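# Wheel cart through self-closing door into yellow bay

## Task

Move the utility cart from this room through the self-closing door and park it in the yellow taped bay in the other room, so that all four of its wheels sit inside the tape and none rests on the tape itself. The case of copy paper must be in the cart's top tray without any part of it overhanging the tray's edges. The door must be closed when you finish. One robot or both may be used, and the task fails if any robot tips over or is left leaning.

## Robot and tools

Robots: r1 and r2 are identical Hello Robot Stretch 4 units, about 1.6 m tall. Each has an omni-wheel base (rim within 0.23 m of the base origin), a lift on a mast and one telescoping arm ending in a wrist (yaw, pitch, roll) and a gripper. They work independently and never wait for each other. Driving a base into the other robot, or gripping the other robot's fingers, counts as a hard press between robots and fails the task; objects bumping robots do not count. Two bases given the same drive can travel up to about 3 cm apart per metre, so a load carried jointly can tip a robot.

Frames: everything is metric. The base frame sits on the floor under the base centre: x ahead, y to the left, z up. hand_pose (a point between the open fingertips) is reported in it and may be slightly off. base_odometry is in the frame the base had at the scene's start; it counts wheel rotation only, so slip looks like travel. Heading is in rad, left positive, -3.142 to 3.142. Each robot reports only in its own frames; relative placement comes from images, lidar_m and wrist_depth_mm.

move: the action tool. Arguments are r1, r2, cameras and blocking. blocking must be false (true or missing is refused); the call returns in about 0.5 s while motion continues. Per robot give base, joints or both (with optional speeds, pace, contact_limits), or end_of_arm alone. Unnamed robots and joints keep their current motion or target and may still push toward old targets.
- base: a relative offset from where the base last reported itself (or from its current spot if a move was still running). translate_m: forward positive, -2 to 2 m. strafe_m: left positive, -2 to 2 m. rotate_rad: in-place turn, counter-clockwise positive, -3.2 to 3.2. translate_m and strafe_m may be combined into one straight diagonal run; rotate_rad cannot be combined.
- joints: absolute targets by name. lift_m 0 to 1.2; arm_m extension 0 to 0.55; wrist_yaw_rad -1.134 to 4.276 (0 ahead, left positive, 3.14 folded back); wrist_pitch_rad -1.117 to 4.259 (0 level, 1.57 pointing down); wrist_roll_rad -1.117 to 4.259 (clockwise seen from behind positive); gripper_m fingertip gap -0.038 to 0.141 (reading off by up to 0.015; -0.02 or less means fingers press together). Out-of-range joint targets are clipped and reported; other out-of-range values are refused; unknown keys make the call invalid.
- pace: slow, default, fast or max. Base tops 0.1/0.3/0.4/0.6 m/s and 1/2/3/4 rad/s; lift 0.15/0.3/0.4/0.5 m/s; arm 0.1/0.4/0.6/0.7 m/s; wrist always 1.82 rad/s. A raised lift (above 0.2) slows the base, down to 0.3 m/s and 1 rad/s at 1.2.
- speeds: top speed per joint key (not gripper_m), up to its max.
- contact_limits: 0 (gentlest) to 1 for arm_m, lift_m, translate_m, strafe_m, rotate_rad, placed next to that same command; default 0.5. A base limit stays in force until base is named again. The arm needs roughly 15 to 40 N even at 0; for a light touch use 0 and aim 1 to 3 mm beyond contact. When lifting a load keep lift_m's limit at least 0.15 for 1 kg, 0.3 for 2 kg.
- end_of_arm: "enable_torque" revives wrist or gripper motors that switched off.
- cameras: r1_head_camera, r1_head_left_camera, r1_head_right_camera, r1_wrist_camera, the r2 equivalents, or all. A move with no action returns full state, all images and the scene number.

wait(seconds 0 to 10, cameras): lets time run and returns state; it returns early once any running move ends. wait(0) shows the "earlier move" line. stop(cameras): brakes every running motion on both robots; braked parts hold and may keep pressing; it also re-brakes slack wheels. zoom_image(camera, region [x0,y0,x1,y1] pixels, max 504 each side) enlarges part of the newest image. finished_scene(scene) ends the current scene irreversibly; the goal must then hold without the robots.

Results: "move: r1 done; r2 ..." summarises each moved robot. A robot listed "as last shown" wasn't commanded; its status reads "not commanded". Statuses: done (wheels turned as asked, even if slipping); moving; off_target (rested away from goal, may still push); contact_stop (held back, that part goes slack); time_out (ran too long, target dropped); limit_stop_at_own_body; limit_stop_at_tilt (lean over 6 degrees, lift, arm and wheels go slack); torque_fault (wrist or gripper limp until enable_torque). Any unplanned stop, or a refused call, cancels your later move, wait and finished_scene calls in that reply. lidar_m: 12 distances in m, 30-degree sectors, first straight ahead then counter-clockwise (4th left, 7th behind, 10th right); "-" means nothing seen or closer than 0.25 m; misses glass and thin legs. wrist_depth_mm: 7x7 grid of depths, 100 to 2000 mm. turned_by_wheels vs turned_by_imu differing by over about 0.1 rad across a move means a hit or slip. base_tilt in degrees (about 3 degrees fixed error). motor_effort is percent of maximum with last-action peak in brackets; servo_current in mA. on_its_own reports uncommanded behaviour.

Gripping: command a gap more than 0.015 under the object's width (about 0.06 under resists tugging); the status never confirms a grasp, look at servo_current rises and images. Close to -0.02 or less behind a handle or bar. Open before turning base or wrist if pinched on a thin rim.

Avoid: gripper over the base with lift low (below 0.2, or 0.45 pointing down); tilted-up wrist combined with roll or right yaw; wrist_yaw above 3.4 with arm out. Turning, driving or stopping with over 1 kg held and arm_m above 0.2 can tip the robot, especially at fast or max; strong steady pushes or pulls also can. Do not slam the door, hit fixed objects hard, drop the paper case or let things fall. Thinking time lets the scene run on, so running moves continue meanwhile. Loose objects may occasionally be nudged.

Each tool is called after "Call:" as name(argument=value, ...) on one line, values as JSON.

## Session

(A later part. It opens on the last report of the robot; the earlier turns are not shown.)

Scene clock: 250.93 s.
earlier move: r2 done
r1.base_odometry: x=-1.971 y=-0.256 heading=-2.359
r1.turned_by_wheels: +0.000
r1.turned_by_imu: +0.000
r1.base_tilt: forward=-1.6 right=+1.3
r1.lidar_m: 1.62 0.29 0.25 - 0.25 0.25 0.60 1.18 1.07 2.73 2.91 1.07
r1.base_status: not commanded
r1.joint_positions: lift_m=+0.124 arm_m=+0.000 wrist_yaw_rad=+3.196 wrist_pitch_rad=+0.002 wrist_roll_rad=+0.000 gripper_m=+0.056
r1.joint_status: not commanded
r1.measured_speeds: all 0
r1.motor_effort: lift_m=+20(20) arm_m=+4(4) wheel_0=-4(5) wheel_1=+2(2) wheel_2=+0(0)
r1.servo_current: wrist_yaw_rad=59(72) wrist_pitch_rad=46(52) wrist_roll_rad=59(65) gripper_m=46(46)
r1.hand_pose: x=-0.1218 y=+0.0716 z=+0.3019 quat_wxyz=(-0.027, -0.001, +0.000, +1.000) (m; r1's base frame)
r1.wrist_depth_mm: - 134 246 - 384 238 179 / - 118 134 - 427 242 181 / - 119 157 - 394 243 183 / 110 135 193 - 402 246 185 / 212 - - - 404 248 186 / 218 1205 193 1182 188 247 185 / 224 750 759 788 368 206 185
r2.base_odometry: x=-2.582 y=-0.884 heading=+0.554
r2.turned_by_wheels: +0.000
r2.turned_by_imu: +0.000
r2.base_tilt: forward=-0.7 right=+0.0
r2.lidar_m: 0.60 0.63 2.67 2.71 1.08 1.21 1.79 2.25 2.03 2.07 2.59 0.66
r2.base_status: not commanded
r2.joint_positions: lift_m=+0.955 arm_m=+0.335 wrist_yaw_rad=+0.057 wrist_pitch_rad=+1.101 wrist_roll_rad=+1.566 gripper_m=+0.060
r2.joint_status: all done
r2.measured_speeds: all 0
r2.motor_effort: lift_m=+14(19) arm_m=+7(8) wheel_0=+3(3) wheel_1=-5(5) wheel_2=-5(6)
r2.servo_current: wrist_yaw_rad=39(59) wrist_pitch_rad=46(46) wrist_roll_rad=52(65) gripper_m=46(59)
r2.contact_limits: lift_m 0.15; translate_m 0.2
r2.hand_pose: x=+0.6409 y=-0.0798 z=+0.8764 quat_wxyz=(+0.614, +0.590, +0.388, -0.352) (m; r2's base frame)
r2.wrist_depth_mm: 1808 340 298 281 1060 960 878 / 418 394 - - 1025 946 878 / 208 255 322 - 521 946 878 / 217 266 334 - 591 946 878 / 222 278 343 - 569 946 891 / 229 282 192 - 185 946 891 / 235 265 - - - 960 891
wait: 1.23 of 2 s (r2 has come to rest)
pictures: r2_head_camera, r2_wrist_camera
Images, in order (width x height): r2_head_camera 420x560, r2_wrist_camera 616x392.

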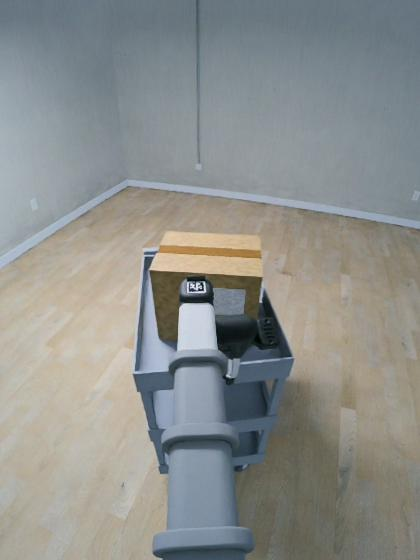

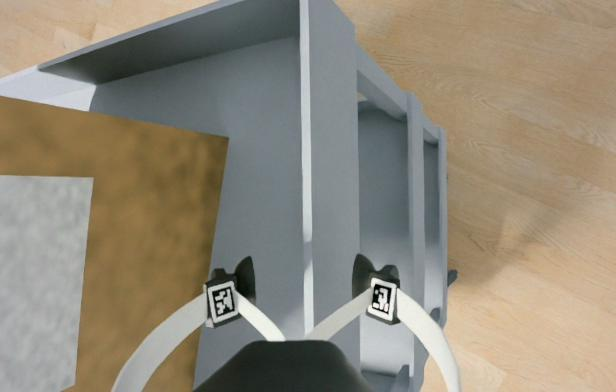

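Call:
move(blocking=false, cameras=[], r2={"joints":{"lift_m":0.905},"pace":"slow","contact_limits":{"lift_m":0.15}})

Call:
wait(seconds=1.5, cameras=["r2_wrist_camera"])

Call:
move(blocking=false, cameras=[], r2={"joints":{"gripper_m":-0.02}})

Call:
wait(seconds=2, cameras=["r2_wrist_camera","r1_head_right_camera","r1_head_camera"])

Scene clock: 260.30 s.
move: r2 moving
r1: as last shown
r1.lidar_m: 1.62 0.30 0.25 - 0.25 0.27 0.59 1.17 1.11 2.74 2.91 1.06
r1.motor_effort: lift_m=+19(20) arm_m=+4(4) wheel_0=-4(5) wheel_1=+1(2) wheel_2=+0(0)
r1.servo_current: wrist_yaw_rad=52(59) wrist_pitch_rad=33(52) wrist_roll_rad=52(72) gripper_m=39(46)
r1.wrist_depth_mm: - 134 246 - 384 239 179 / - 118 134 - 430 241 181 / - 119 158 - 394 244 183 / 110 135 193 - 399 246 185 / 211 - - - 402 246 185 / 220 1205 194 1182 187 247 185 / 227 759 750 809 370 207 185
r2.base_odometry: x=-2.582 y=-0.884 heading=+0.554
r2.turned_by_wheels: +0.000
r2.turned_by_imu: +0.000
r2.base_tilt: forward=-0.7 right=+0.0
r2.lidar_m: 0.61 0.63 2.68 2.72 1.09 1.22 1.83 2.27 2.07 2.07 2.61 0.67
r2.base_status: not commanded
r2.joint_positions: lift_m=+0.930 arm_m=+0.335 wrist_yaw_rad=+0.057 wrist_pitch_rad=+1.101 wrist_roll_rad=+1.566 gripper_m=+0.060
r2.joint_status: lift_m moving
r2.measured_speeds: translate_m=+0.000 strafe_m=+0.000 rotate_rad=+0.000 lift_m=-0.097 arm_m=+0.000 wrist_yaw_rad=+0.000 wrist_pitch_rad=+0.000 wrist_roll_rad=+0.000
r2.motor_effort: lift_m=+11(15) arm_m=+7(8) wheel_0=+3(3) wheel_1=-5(5) wheel_2=-6(6)
r2.servo_current: wrist_yaw_rad=39(59) wrist_pitch_rad=46(52) wrist_roll_rad=46(59) gripper_m=52(59)
r2.contact_limits: lift_m 0.15; translate_m 0.2
r2.hand_pose: x=+0.6409 y=-0.0798 z=+0.8510 quat_wxyz=(+0.614, +0.590, +0.388, -0.352) (m; r2's base frame)
r2.wrist_depth_mm: 1756 312 294 - 1042 931 866 / 387 - - - 991 931 854 / 209 255 317 - - 931 854 / 217 266 327 - 496 931 866 / 220 278 329 - 500 931 866 / 229 282 192 - 185 946 866 / 236 264 - - - 946 866
pictures: none
No camera images: "cameras" was empty.

Scene clock: 261.10 s.
earlier move: r2 done
r1.base_odometry: x=-1.971 y=-0.256 heading=-2.359
r1.turned_by_wheels: +0.000
r1.turned_by_imu: +0.000
r1.base_tilt: forward=-1.6 right=+1.3
r1.lidar_m: 1.63 0.29 0.25 - 0.25 0.25 0.58 1.19 1.11 2.75 2.88 1.08
r1.base_status: not commanded
r1.joint_positions: lift_m=+0.124 arm_m=+0.000 wrist_yaw_rad=+3.196 wrist_pitch_rad=+0.002 wrist_roll_rad=+0.000 gripper_m=+0.056
r1.joint_status: not commanded
r1.measured_speeds: all 0
r1.motor_effort: lift_m=+19(20) arm_m=+4(4) wheel_0=-4(5) wheel_1=+1(2) wheel_2=+0(0)
r1.servo_current: wrist_yaw_rad=46(59) wrist_pitch_rad=46(52) wrist_roll_rad=33(72) gripper_m=46(46)
r1.hand_pose: x=-0.1218 y=+0.0716 z=+0.3019 quat_wxyz=(-0.027, -0.001, +0.000, +1.000) (m; r1's base frame)
r1.wrist_depth_mm: - 134 247 - 387 238 179 / - 118 134 - 427 242 181 / - 119 158 - 397 243 183 / 110 135 194 - 404 246 184 / 211 - - - 407 248 185 / 218 1205 193 1205 187 248 185 / 226 750 759 798 370 206 185
r2.base_odometry: x=-2.582 y=-0.884 heading=+0.554
r2.turned_by_wheels: +0.000
r2.turned_by_imu: +0.000
r2.base_tilt: forward=-0.7 right=+0.1
r2.lidar_m: 0.59 0.64 2.68 2.71 1.09 1.24 1.81 2.27 2.05 2.08 2.61 0.66
r2.base_status: not commanded
r2.joint_positions: lift_m=+0.905 arm_m=+0.335 wrist_yaw_rad=+0.057 wrist_pitch_rad=+1.101 wrist_roll_rad=+1.566 gripper_m=+0.060
r2.joint_status: all done
r2.measured_speeds: all 0
r2.motor_effort: lift_m=+14(15) arm_m=+7(8) wheel_0=+3(3) wheel_1=-4(5) wheel_2=-6(6)
r2.servo_current: wrist_yaw_rad=39(59) wrist_pitch_rad=46(52) wrist_roll_rad=46(59) gripper_m=52(59)
r2.contact_limits: lift_m 0.15; translate_m 0.2
r2.hand_pose: x=+0.6409 y=-0.0798 z=+0.8264 quat_wxyz=(+0.614, +0.590, +0.388, -0.352) (m; r2's base frame)
r2.wrist_depth_mm: 304 294 276 - 991 904 842 / 357 - - - 960 917 831 / 209 254 - - 496 904 854 / 216 267 - - 492 917 842 / 224 278 - - 484 904 842 / 227 281 189 - 185 891 842 / 235 263 - - - 917 842
wait: 0.80 of 1.5 s (r2 has come to rest)
pictures: r2_wrist_camera
Images, in order (width x height): r2_wrist_camera 616x392.

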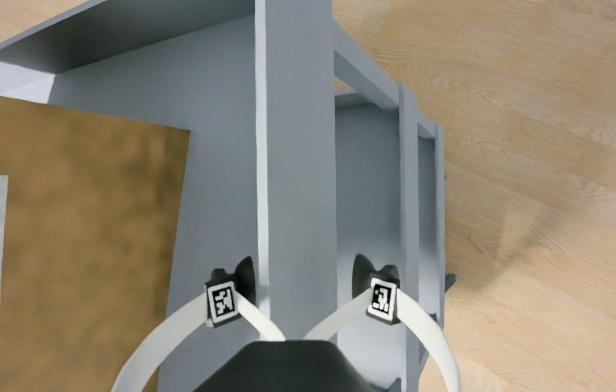

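Scene clock: 261.60 s.
move: r2 moving
r1: as last shown
r1.lidar_m: 1.64 0.30 0.25 - 0.25 0.25 0.60 1.21 1.12 2.75 2.89 1.07
r1.motor_effort: lift_m=+19(20) arm_m=+4(4) wheel_0=-4(5) wheel_1=+2(2) wheel_2=+0(0)
r1.servo_current: wrist_yaw_rad=52(65) wrist_pitch_rad=39(52) wrist_roll_rad=39(65) gripper_m=46(46)
r1.wrist_depth_mm: - 134 246 - 384 238 180 / - 118 134 - 427 242 181 / - 119 158 - 397 243 183 / 110 135 194 - 399 245 184 / 211 - - - 407 247 185 / 218 1229 193 1205 187 247 185 / 225 759 759 798 370 206 185
r2.base_odometry: x=-2.582 y=-0.884 heading=+0.554
r2.turned_by_wheels: +0.000
r2.turned_by_imu: +0.000
r2.base_tilt: forward=-0.7 right=+0.0
r2.lidar_m: 0.59 0.61 2.69 2.71 1.09 1.23 1.81 2.26 2.06 2.09 2.60 0.67
r2.base_status: not commanded
r2.joint_positions: lift_m=+0.905 arm_m=+0.335 wrist_yaw_rad=+0.057 wrist_pitch_rad=+1.101 wrist_roll_rad=+1.566 gripper_m=+0.041
r2.joint_status: gripper_m moving
r2.measured_speeds: all 0
r2.motor_effort: lift_m=+14(14) arm_m=+7(8) wheel_0=+3(3) wheel_1=-5(5) wheel_2=-6(6)
r2.servo_current: wrist_yaw_rad=39(52) wrist_pitch_rad=39(46) wrist_roll_rad=46(59) gripper_m=143(143)
r2.contact_limits: lift_m 0.15; translate_m 0.2
r2.hand_pose: x=+0.6409 y=-0.0798 z=+0.8264 quat_wxyz=(+0.614, +0.590, +0.388, -0.352) (m; r2's base frame)
r2.wrist_depth_mm: 304 294 277 - 991 904 831 / 357 - - - 991 904 831 / 210 255 - - 496 917 842 / 218 266 - - 492 917 842 / 223 278 - - 488 917 842 / 227 285 191 - 187 891 842 / 236 274 - - - 891 831
pictures: none
No camera images: "cameras" was empty.

Scene clock: 262.63 s.
earlier move: r2 done
r1.base_odometry: x=-1.971 y=-0.256 heading=-2.359
r1.turned_by_wheels: +0.000
r1.turned_by_imu: +0.000
r1.base_tilt: forward=-1.6 right=+1.2
r1.lidar_m: 1.63 0.32 0.25 - 0.25 0.25 0.57 1.19 1.10 2.74 2.88 1.07
r1.base_status: not commanded
r1.joint_positions: lift_m=+0.124 arm_m=+0.000 wrist_yaw_rad=+3.196 wrist_pitch_rad=+0.002 wrist_roll_rad=+0.000 gripper_m=+0.056
r1.joint_status: not commanded
r1.measured_speeds: all 0
r1.motor_effort: lift_m=+20(20) arm_m=+4(4) wheel_0=-4(5) wheel_1=+2(2) wheel_2=+0(0)
r1.servo_current: wrist_yaw_rad=52(72) wrist_pitch_rad=46(52) wrist_roll_rad=46(65) gripper_m=39(52)
r1.hand_pose: x=-0.1218 y=+0.0716 z=+0.3019 quat_wxyz=(-0.027, -0.001, +0.000, +1.000) (m; r1's base frame)
r1.wrist_depth_mm: - 134 246 - 384 238 179 / - 118 134 - 427 241 181 / - 119 157 - 397 244 183 / 110 135 194 - 404 245 184 / 211 - - - 404 247 185 / 218 1182 193 1182 188 249 185 / 225 759 750 778 368 206 186
r2.base_odometry: x=-2.582 y=-0.884 heading=+0.554
r2.turned_by_wheels: +0.000
r2.turned_by_imu: +0.000
r2.base_tilt: forward=-0.6 right=+0.0
r2.lidar_m: 0.60 0.67 2.69 2.71 1.08 1.22 1.80 2.28 2.05 2.07 2.61 0.68
r2.base_status: not commanded
r2.joint_positions: lift_m=+0.905 arm_m=+0.335 wrist_yaw_rad=+0.060 wrist_pitch_rad=+1.101 wrist_roll_rad=+1.566 gripper_m=-0.018
r2.joint_status: all done
r2.measured_speeds: all 0
r2.motor_effort: lift_m=+19(19) arm_m=+4(8) wheel_0=+3(3) wheel_1=-5(5) wheel_2=-3(6)
r2.servo_current: wrist_yaw_rad=46(52) wrist_pitch_rad=39(46) wrist_roll_rad=46(59) gripper_m=150(247)
r2.contact_limits: lift_m 0.15; translate_m 0.2
r2.hand_pose: x=+0.6414 y=-0.0794 z=+0.8259 quat_wxyz=(+0.615, +0.590, +0.389, -0.351) (m; r2's base frame)
r2.wrist_depth_mm: 310 298 266 251 991 904 831 / 368 - - - 976 904 842 / 204 250 297 - - 891 842 / 212 259 303 - 525 891 831 / 217 273 - - 525 904 842 / 225 273 181 - 180 891 831 / 232 257 - - - 904 842
wait: 1.03 of 2 s (r2 has come to rest)
pictures: r1_head_camera, r1_head_right_camera, r2_wrist_camera
Images, in order (width x height): r1_head_camera 420x560, r1_head_right_camera 420x672, r2_wrist_camera 616x392.

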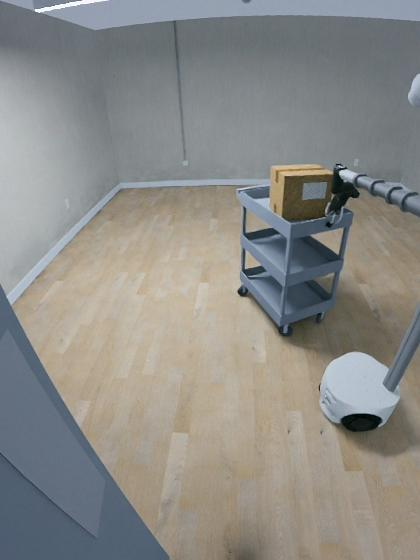

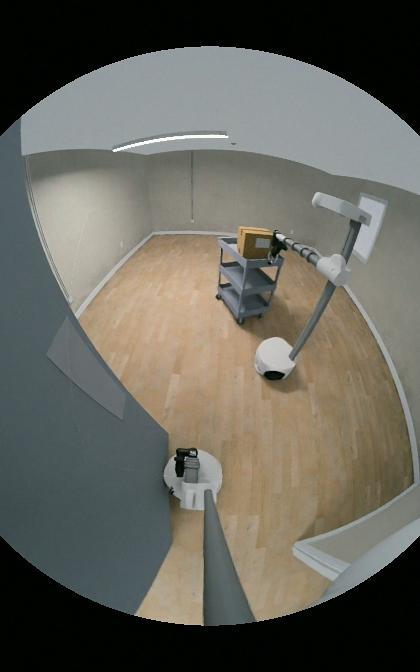

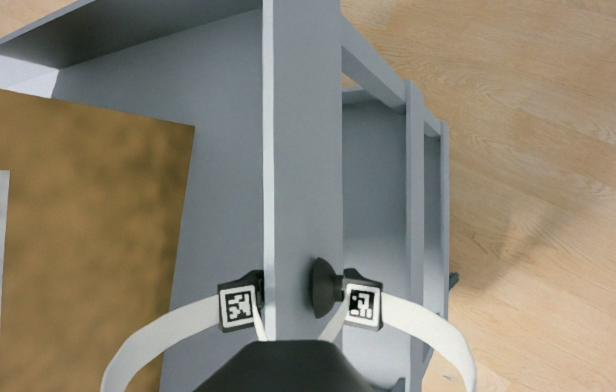

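Call:
wait(seconds=0, cameras=["r2_head_camera", "r2_wrist_camera", "r1_head_camera", "r2_head_left_camera", "r2_head_right_camera"])

Scene clock: 290.53 s.
r1.base_odometry: x=-1.971 y=-0.256 heading=-2.359
r1.turned_by_wheels: +0.000
r1.turned_by_imu: +0.000
r1.base_tilt: forward=-1.6 right=+1.3
r1.lidar_m: 1.62 0.32 0.25 - 0.25 0.27 0.61 1.18 1.09 2.75 2.86 1.07
r1.base_status: not commanded
r1.joint_positions: lift_m=+0.124 arm_m=+0.000 wrist_yaw_rad=+3.196 wrist_pitch_rad=+0.002 wrist_roll_rad=+0.000 gripper_m=+0.056
r1.joint_status: not commanded
r1.measured_speeds: all 0
r1.motor_effort: lift_m=+20(20) arm_m=+4(4) wheel_0=-5(5) wheel_1=+1(2) wheel_2=+0(0)
r1.servo_current: wrist_yaw_rad=52(72) wrist_pitch_rad=46(52) wrist_roll_rad=20(65) gripper_m=39(52)
r1.hand_pose: x=-0.1218 y=+0.0716 z=+0.3019 quat_wxyz=(-0.027, -0.001, +0.000, +1.000) (m; r1's base frame)
r1.wrist_depth_mm: - 134 246 - 387 238 179 / - 118 134 - 430 242 181 / - 119 158 - 394 244 183 / 110 135 193 - 402 244 184 / 213 - - - 404 246 185 / 218 1205 193 1182 187 247 186 / 225 759 750 788 370 206 185
r2.base_odometry: x=-2.582 y=-0.884 heading=+0.554
r2.turned_by_wheels: +0.000
r2.turned_by_imu: +0.000
r2.base_tilt: forward=-0.6 right=+0.1
r2.lidar_m: 0.60 0.65 2.69 2.70 1.09 1.19 1.83 2.25 2.05 2.08 2.58 0.67
r2.base_status: not commanded
r2.joint_positions: lift_m=+0.905 arm_m=+0.335 wrist_yaw_rad=+0.060 wrist_pitch_rad=+1.101 wrist_roll_rad=+1.566 gripper_m=-0.018
r2.joint_status: all done
r2.measured_speeds: all 0
r2.motor_effort: lift_m=+19(19) arm_m=+4(8) wheel_0=+3(3) wheel_1=-5(5) wheel_2=-3(6)
r2.servo_current: wrist_yaw_rad=59(52) wrist_pitch_rad=46(46) wrist_roll_rad=52(59) gripper_m=143(247)
r2.contact_limits: lift_m 0.15; translate_m 0.2
r2.hand_pose: x=+0.6414 y=-0.0794 z=+0.8259 quat_wxyz=(+0.615, +0.590, +0.389, -0.351) (m; r2's base frame)
r2.wrist_depth_mm: 312 298 265 249 991 917 820 / 368 - - - 960 904 831 / 204 249 297 - - 891 831 / 212 262 301 - 530 904 842 / 216 274 - - 535 904 842 / 225 271 182 - 180 904 831 / 233 258 - - - 904 842
pictures: r1_head_camera, r2_head_camera, r2_head_left_camera, r2_head_right_camera, r2_wrist_camera
Images, in order (width x height): r1_head_camera 420x560, r2_head_camera 420x560, r2_head_left_camera 420x672, r2_head_right_camera 420x672, r2_wrist_camera 616x392.

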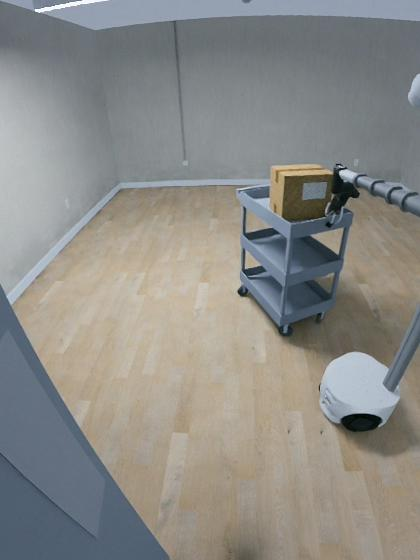

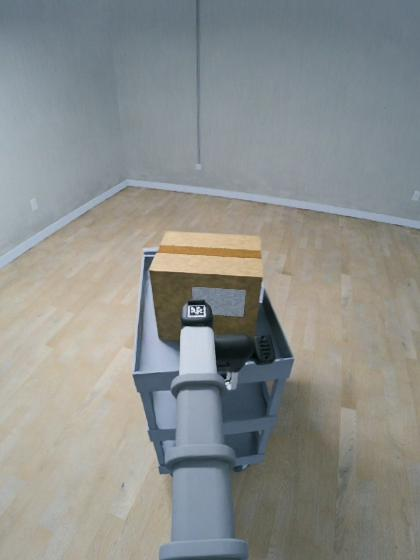

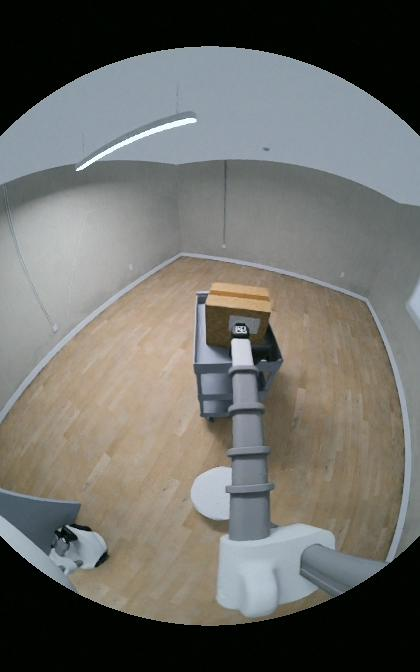

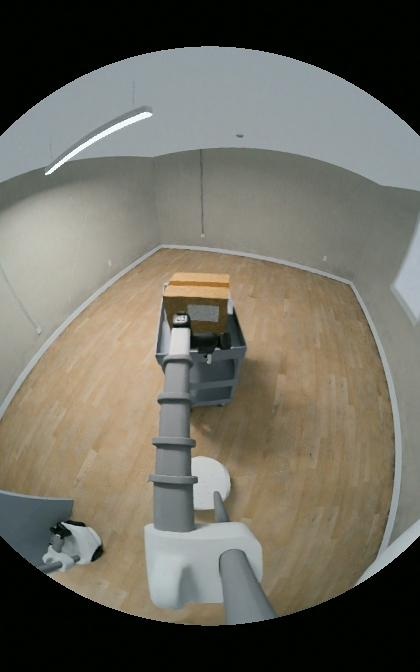

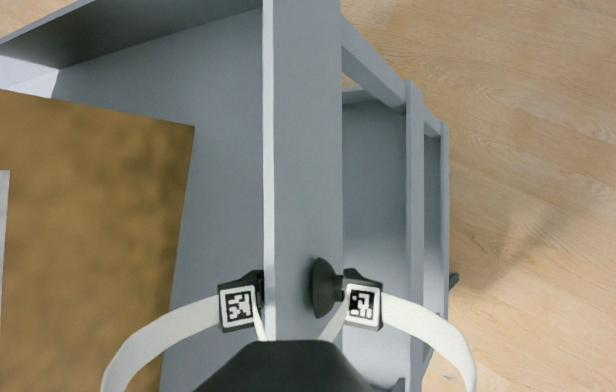

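Call:
move(blocking=false, r2={"base": {"translate_m": -0.146, "strafe_m": 0.142}, "joints": {"wrist_yaw_rad": -0.19}, "speeds": {"wrist_yaw_rad": 0.12}, "pace": "slow", "contact_limits": {"translate_m": 0.5}})

Call:
wait(seconds=4, cameras=["r2_wrist_camera", "r1_head_camera"])

Call:
wait(seconds=1.0, cameras=["r2_wrist_camera", "r1_head_camera", "r2_head_camera"])

Scene clock: 327.27 s.
move: r2 moving
r1: as last shown
r1.base_tilt: forward=-1.6 right=+1.2
r1.lidar_m: 1.61 0.31 0.25 - 0.25 0.25 0.59 1.19 1.11 2.73 2.88 1.08
r1.motor_effort: lift_m=+19(20) arm_m=+4(4) wheel_0=-4(5) wheel_1=+1(2) wheel_2=+0(0)
r1.servo_current: wrist_yaw_rad=39(59) wrist_pitch_rad=46(46) wrist_roll_rad=39(59) gripper_m=46(46)
r1.wrist_depth_mm: - 134 246 - 384 239 179 / - 118 134 - 433 241 182 / - 119 158 - 397 242 183 / 110 135 195 - 402 245 185 / 211 - - - 402 249 185 / 218 1205 193 1182 188 247 185 / 225 750 759 788 370 206 186
r2.base_odometry: x=-2.594 y=-0.881 heading=+0.555
r2.turned_by_wheels: +0.001
r2.turned_by_imu: +0.001
r2.base_tilt: forward=-0.6 right=+0.1
r2.lidar_m: 0.62 0.65 2.65 2.71 1.07 1.19 1.79 2.25 2.07 2.10 2.62 0.64
r2.base_status: translate_m moving; strafe_m moving
r2.joint_positions: lift_m=+0.905 arm_m=+0.335 wrist_yaw_rad=+0.024 wrist_pitch_rad=+1.101 wrist_roll_rad=+1.566 gripper_m=-0.018
r2.joint_status: wrist_yaw_rad moving
r2.measured_speeds: translate_m=-0.037 strafe_m=+0.035 rotate_rad=-0.001 lift_m=+0.000 arm_m=+0.000 wrist_yaw_rad=-0.107 wrist_pitch_rad=+0.000 wrist_roll_rad=+0.000
r2.motor_effort: lift_m=+20(20) arm_m=-1(4) wheel_0=-12(12) wheel_1=+5(5) wheel_2=+13(15)
r2.servo_current: wrist_yaw_rad=91(98) wrist_pitch_rad=39(46) wrist_roll_rad=52(65) gripper_m=143(156)
r2.contact_limits: lift_m 0.15; translate_m 0.5
r2.hand_pose: x=+0.6384 y=-0.0843 z=+0.8259 quat_wxyz=(+0.608, +0.597, +0.378, -0.362) (m; r2's base frame)
r2.wrist_depth_mm: 306 294 278 - 1008 904 842 / 375 - - - 976 917 831 / 210 256 - - - 904 842 / 216 266 - - - 891 842 / 222 276 - - 469 904 842 / 228 274 183 187 176 904 831 / 235 263 - - - 904 842
pictures: none

Scene clock: 330.07 s.
earlier move: r2 done
r1.base_odometry: x=-1.971 y=-0.256 heading=-2.359
r1.turned_by_wheels: +0.000
r1.turned_by_imu: +0.000
r1.base_tilt: forward=-1.6 right=+1.3
r1.lidar_m: 1.53 0.31 0.25 - 0.25 0.25 0.56 1.17 1.10 2.74 0.99 0.88
r1.base_status: not commanded
r1.joint_positions: lift_m=+0.124 arm_m=+0.000 wrist_yaw_rad=+3.196 wrist_pitch_rad=+0.002 wrist_roll_rad=+0.000 gripper_m=+0.056
r1.joint_status: not commanded
r1.measured_speeds: all 0
r1.motor_effort: lift_m=+19(20) arm_m=+4(4) wheel_0=-4(5) wheel_1=+1(2) wheel_2=+0(0)
r1.servo_current: wrist_yaw_rad=46(72) wrist_pitch_rad=46(46) wrist_roll_rad=46(72) gripper_m=33(46)
r1.hand_pose: x=-0.1218 y=+0.0716 z=+0.3019 quat_wxyz=(-0.027, -0.001, +0.000, +1.000) (m; r1's base frame)
r1.wrist_depth_mm: - 134 245 - 387 238 179 / - 118 134 - 430 243 181 / - 119 158 - 397 243 183 / 110 135 194 - 399 247 184 / 212 - - - 410 248 184 / 217 1229 193 1160 188 248 185 / 225 750 750 788 373 206 185
r2.base_odometry: x=-2.780 y=-0.840 heading=+0.554
r2.turned_by_wheels: -0.001
r2.turned_by_imu: -0.001
r2.base_tilt: forward=-0.6 right=+0.0
r2.lidar_m: 0.61 2.86 2.60 1.05 0.86 1.04 1.61 2.03 2.12 2.16 2.68 0.58
r2.base_status: done
r2.joint_positions: lift_m=+0.905 arm_m=+0.335 wrist_yaw_rad=-0.189 wrist_pitch_rad=+1.101 wrist_roll_rad=+1.567 gripper_m=-0.018
r2.joint_status: all done
r2.measured_speeds: all 0
r2.motor_effort: lift_m=+20(20) arm_m=-3(4) wheel_0=-9(15) wheel_1=+2(6) wheel_2=+4(15)
r2.servo_current: wrist_yaw_rad=46(130) wrist_pitch_rad=46(46) wrist_roll_rad=39(65) gripper_m=124(156)
r2.contact_limits: lift_m 0.15; translate_m 0.5
r2.hand_pose: x=+0.6177 y=-0.1104 z=+0.8259 quat_wxyz=(+0.566, +0.634, +0.312, -0.425) (m; r2's base frame)
r2.wrist_depth_mm: 196 - - - 960 904 831 / 187 224 - - - 904 842 / 198 239 291 - - 904 831 / 210 255 304 - - 904 842 / 223 282 - - 554 904 831 / 239 285 183 200 180 891 842 / 253 294 - - 976 904 842
wait: 2.80 of 4 s (r2 has come to rest)
pictures: r1_head_camera, r2_wrist_camera
Images, in order (width x height): r1_head_camera 420x560, r2_wrist_camera 616x392.

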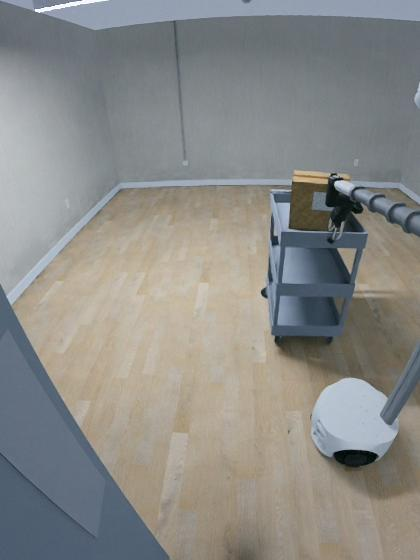

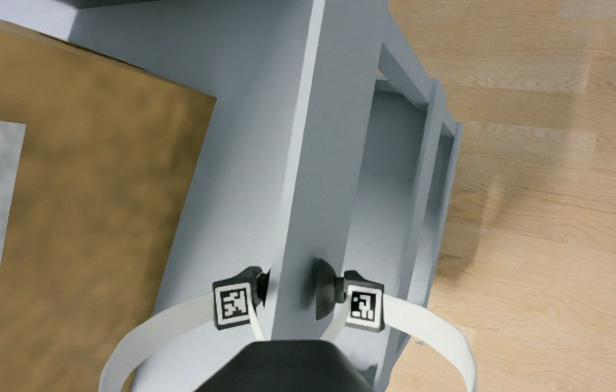

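Scene clock: 331.07 s.
r1.base_odometry: x=-1.971 y=-0.256 heading=-2.359
r1.turned_by_wheels: +0.000
r1.turned_by_imu: +0.000
r1.base_tilt: forward=-1.6 right=+1.2
r1.lidar_m: 1.52 0.32 0.25 - 0.25 0.26 0.57 1.17 1.10 2.73 0.99 0.88
r1.base_status: not commanded
r1.joint_positions: lift_m=+0.124 arm_m=+0.000 wrist_yaw_rad=+3.196 wrist_pitch_rad=+0.002 wrist_roll_rad=+0.000 gripper_m=+0.056
r1.joint_status: not commanded
r1.measured_speeds: all 0
r1.motor_effort: lift_m=+19(20) arm_m=+4(4) wheel_0=-4(5) wheel_1=+2(2) wheel_2=+0(0)
r1.servo_current: wrist_yaw_rad=39(72) wrist_pitch_rad=46(46) wrist_roll_rad=33(72) gripper_m=39(46)
r1.hand_pose: x=-0.1218 y=+0.0716 z=+0.3019 quat_wxyz=(-0.027, -0.001, +0.000, +1.000) (m; r1's base frame)
r1.wrist_depth_mm: - 135 246 - 384 240 180 / - 118 134 - 430 242 181 / - 119 158 - 397 244 183 / 110 135 195 - 397 246 184 / 211 - - - 404 247 185 / 217 1229 194 1160 188 249 185 / 225 750 741 798 373 206 185
r2.base_odometry: x=-2.780 y=-0.840 heading=+0.554
r2.turned_by_wheels: +0.000
r2.turned_by_imu: +0.000
r2.base_tilt: forward=-0.7 right=+0.1
r2.lidar_m: 0.58 2.87 2.60 1.05 0.87 1.01 1.63 2.05 2.14 2.15 2.71 0.59
r2.base_status: done
r2.joint_positions: lift_m=+0.905 arm_m=+0.335 wrist_yaw_rad=-0.189 wrist_pitch_rad=+1.101 wrist_roll_rad=+1.567 gripper_m=-0.018
r2.joint_status: all done
r2.measured_speeds: all 0
r2.motor_effort: lift_m=+20(20) arm_m=-3(4) wheel_0=-9(15) wheel_1=+2(6) wheel_2=+4(15)
r2.servo_current: wrist_yaw_rad=52(130) wrist_pitch_rad=46(46) wrist_roll_rad=59(65) gripper_m=117(156)
r2.contact_limits: lift_m 0.15; translate_m 0.5
r2.hand_pose: x=+0.6177 y=-0.1104 z=+0.8259 quat_wxyz=(+0.566, +0.634, +0.312, -0.425) (m; r2's base frame)
r2.wrist_depth_mm: 197 - - - 960 904 842 / 187 224 - - - 917 831 / 197 240 290 - - 904 831 / 210 254 303 - - 904 854 / 224 282 - - 554 917 831 / 238 286 183 200 179 904 854 / 254 294 - - 991 904 842
wait: 1.00 s; at rest by 0.27 s
pictures: r1_head_camera, r2_head_camera, r2_wrist_camera
Images, in order (width x height): r1_head_camera 420x560, r2_head_camera 420x560, r2_wrist_camera 616x392.

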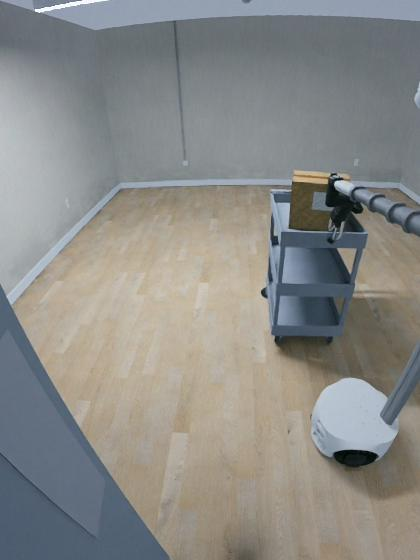

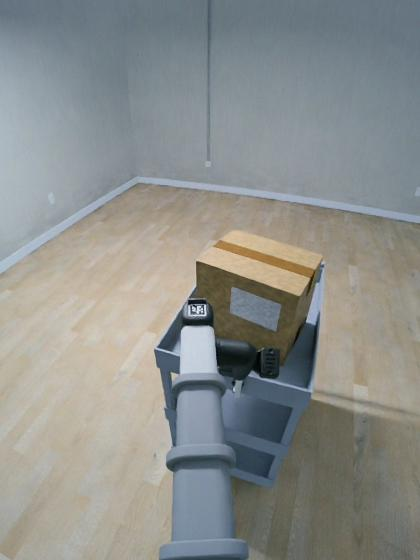

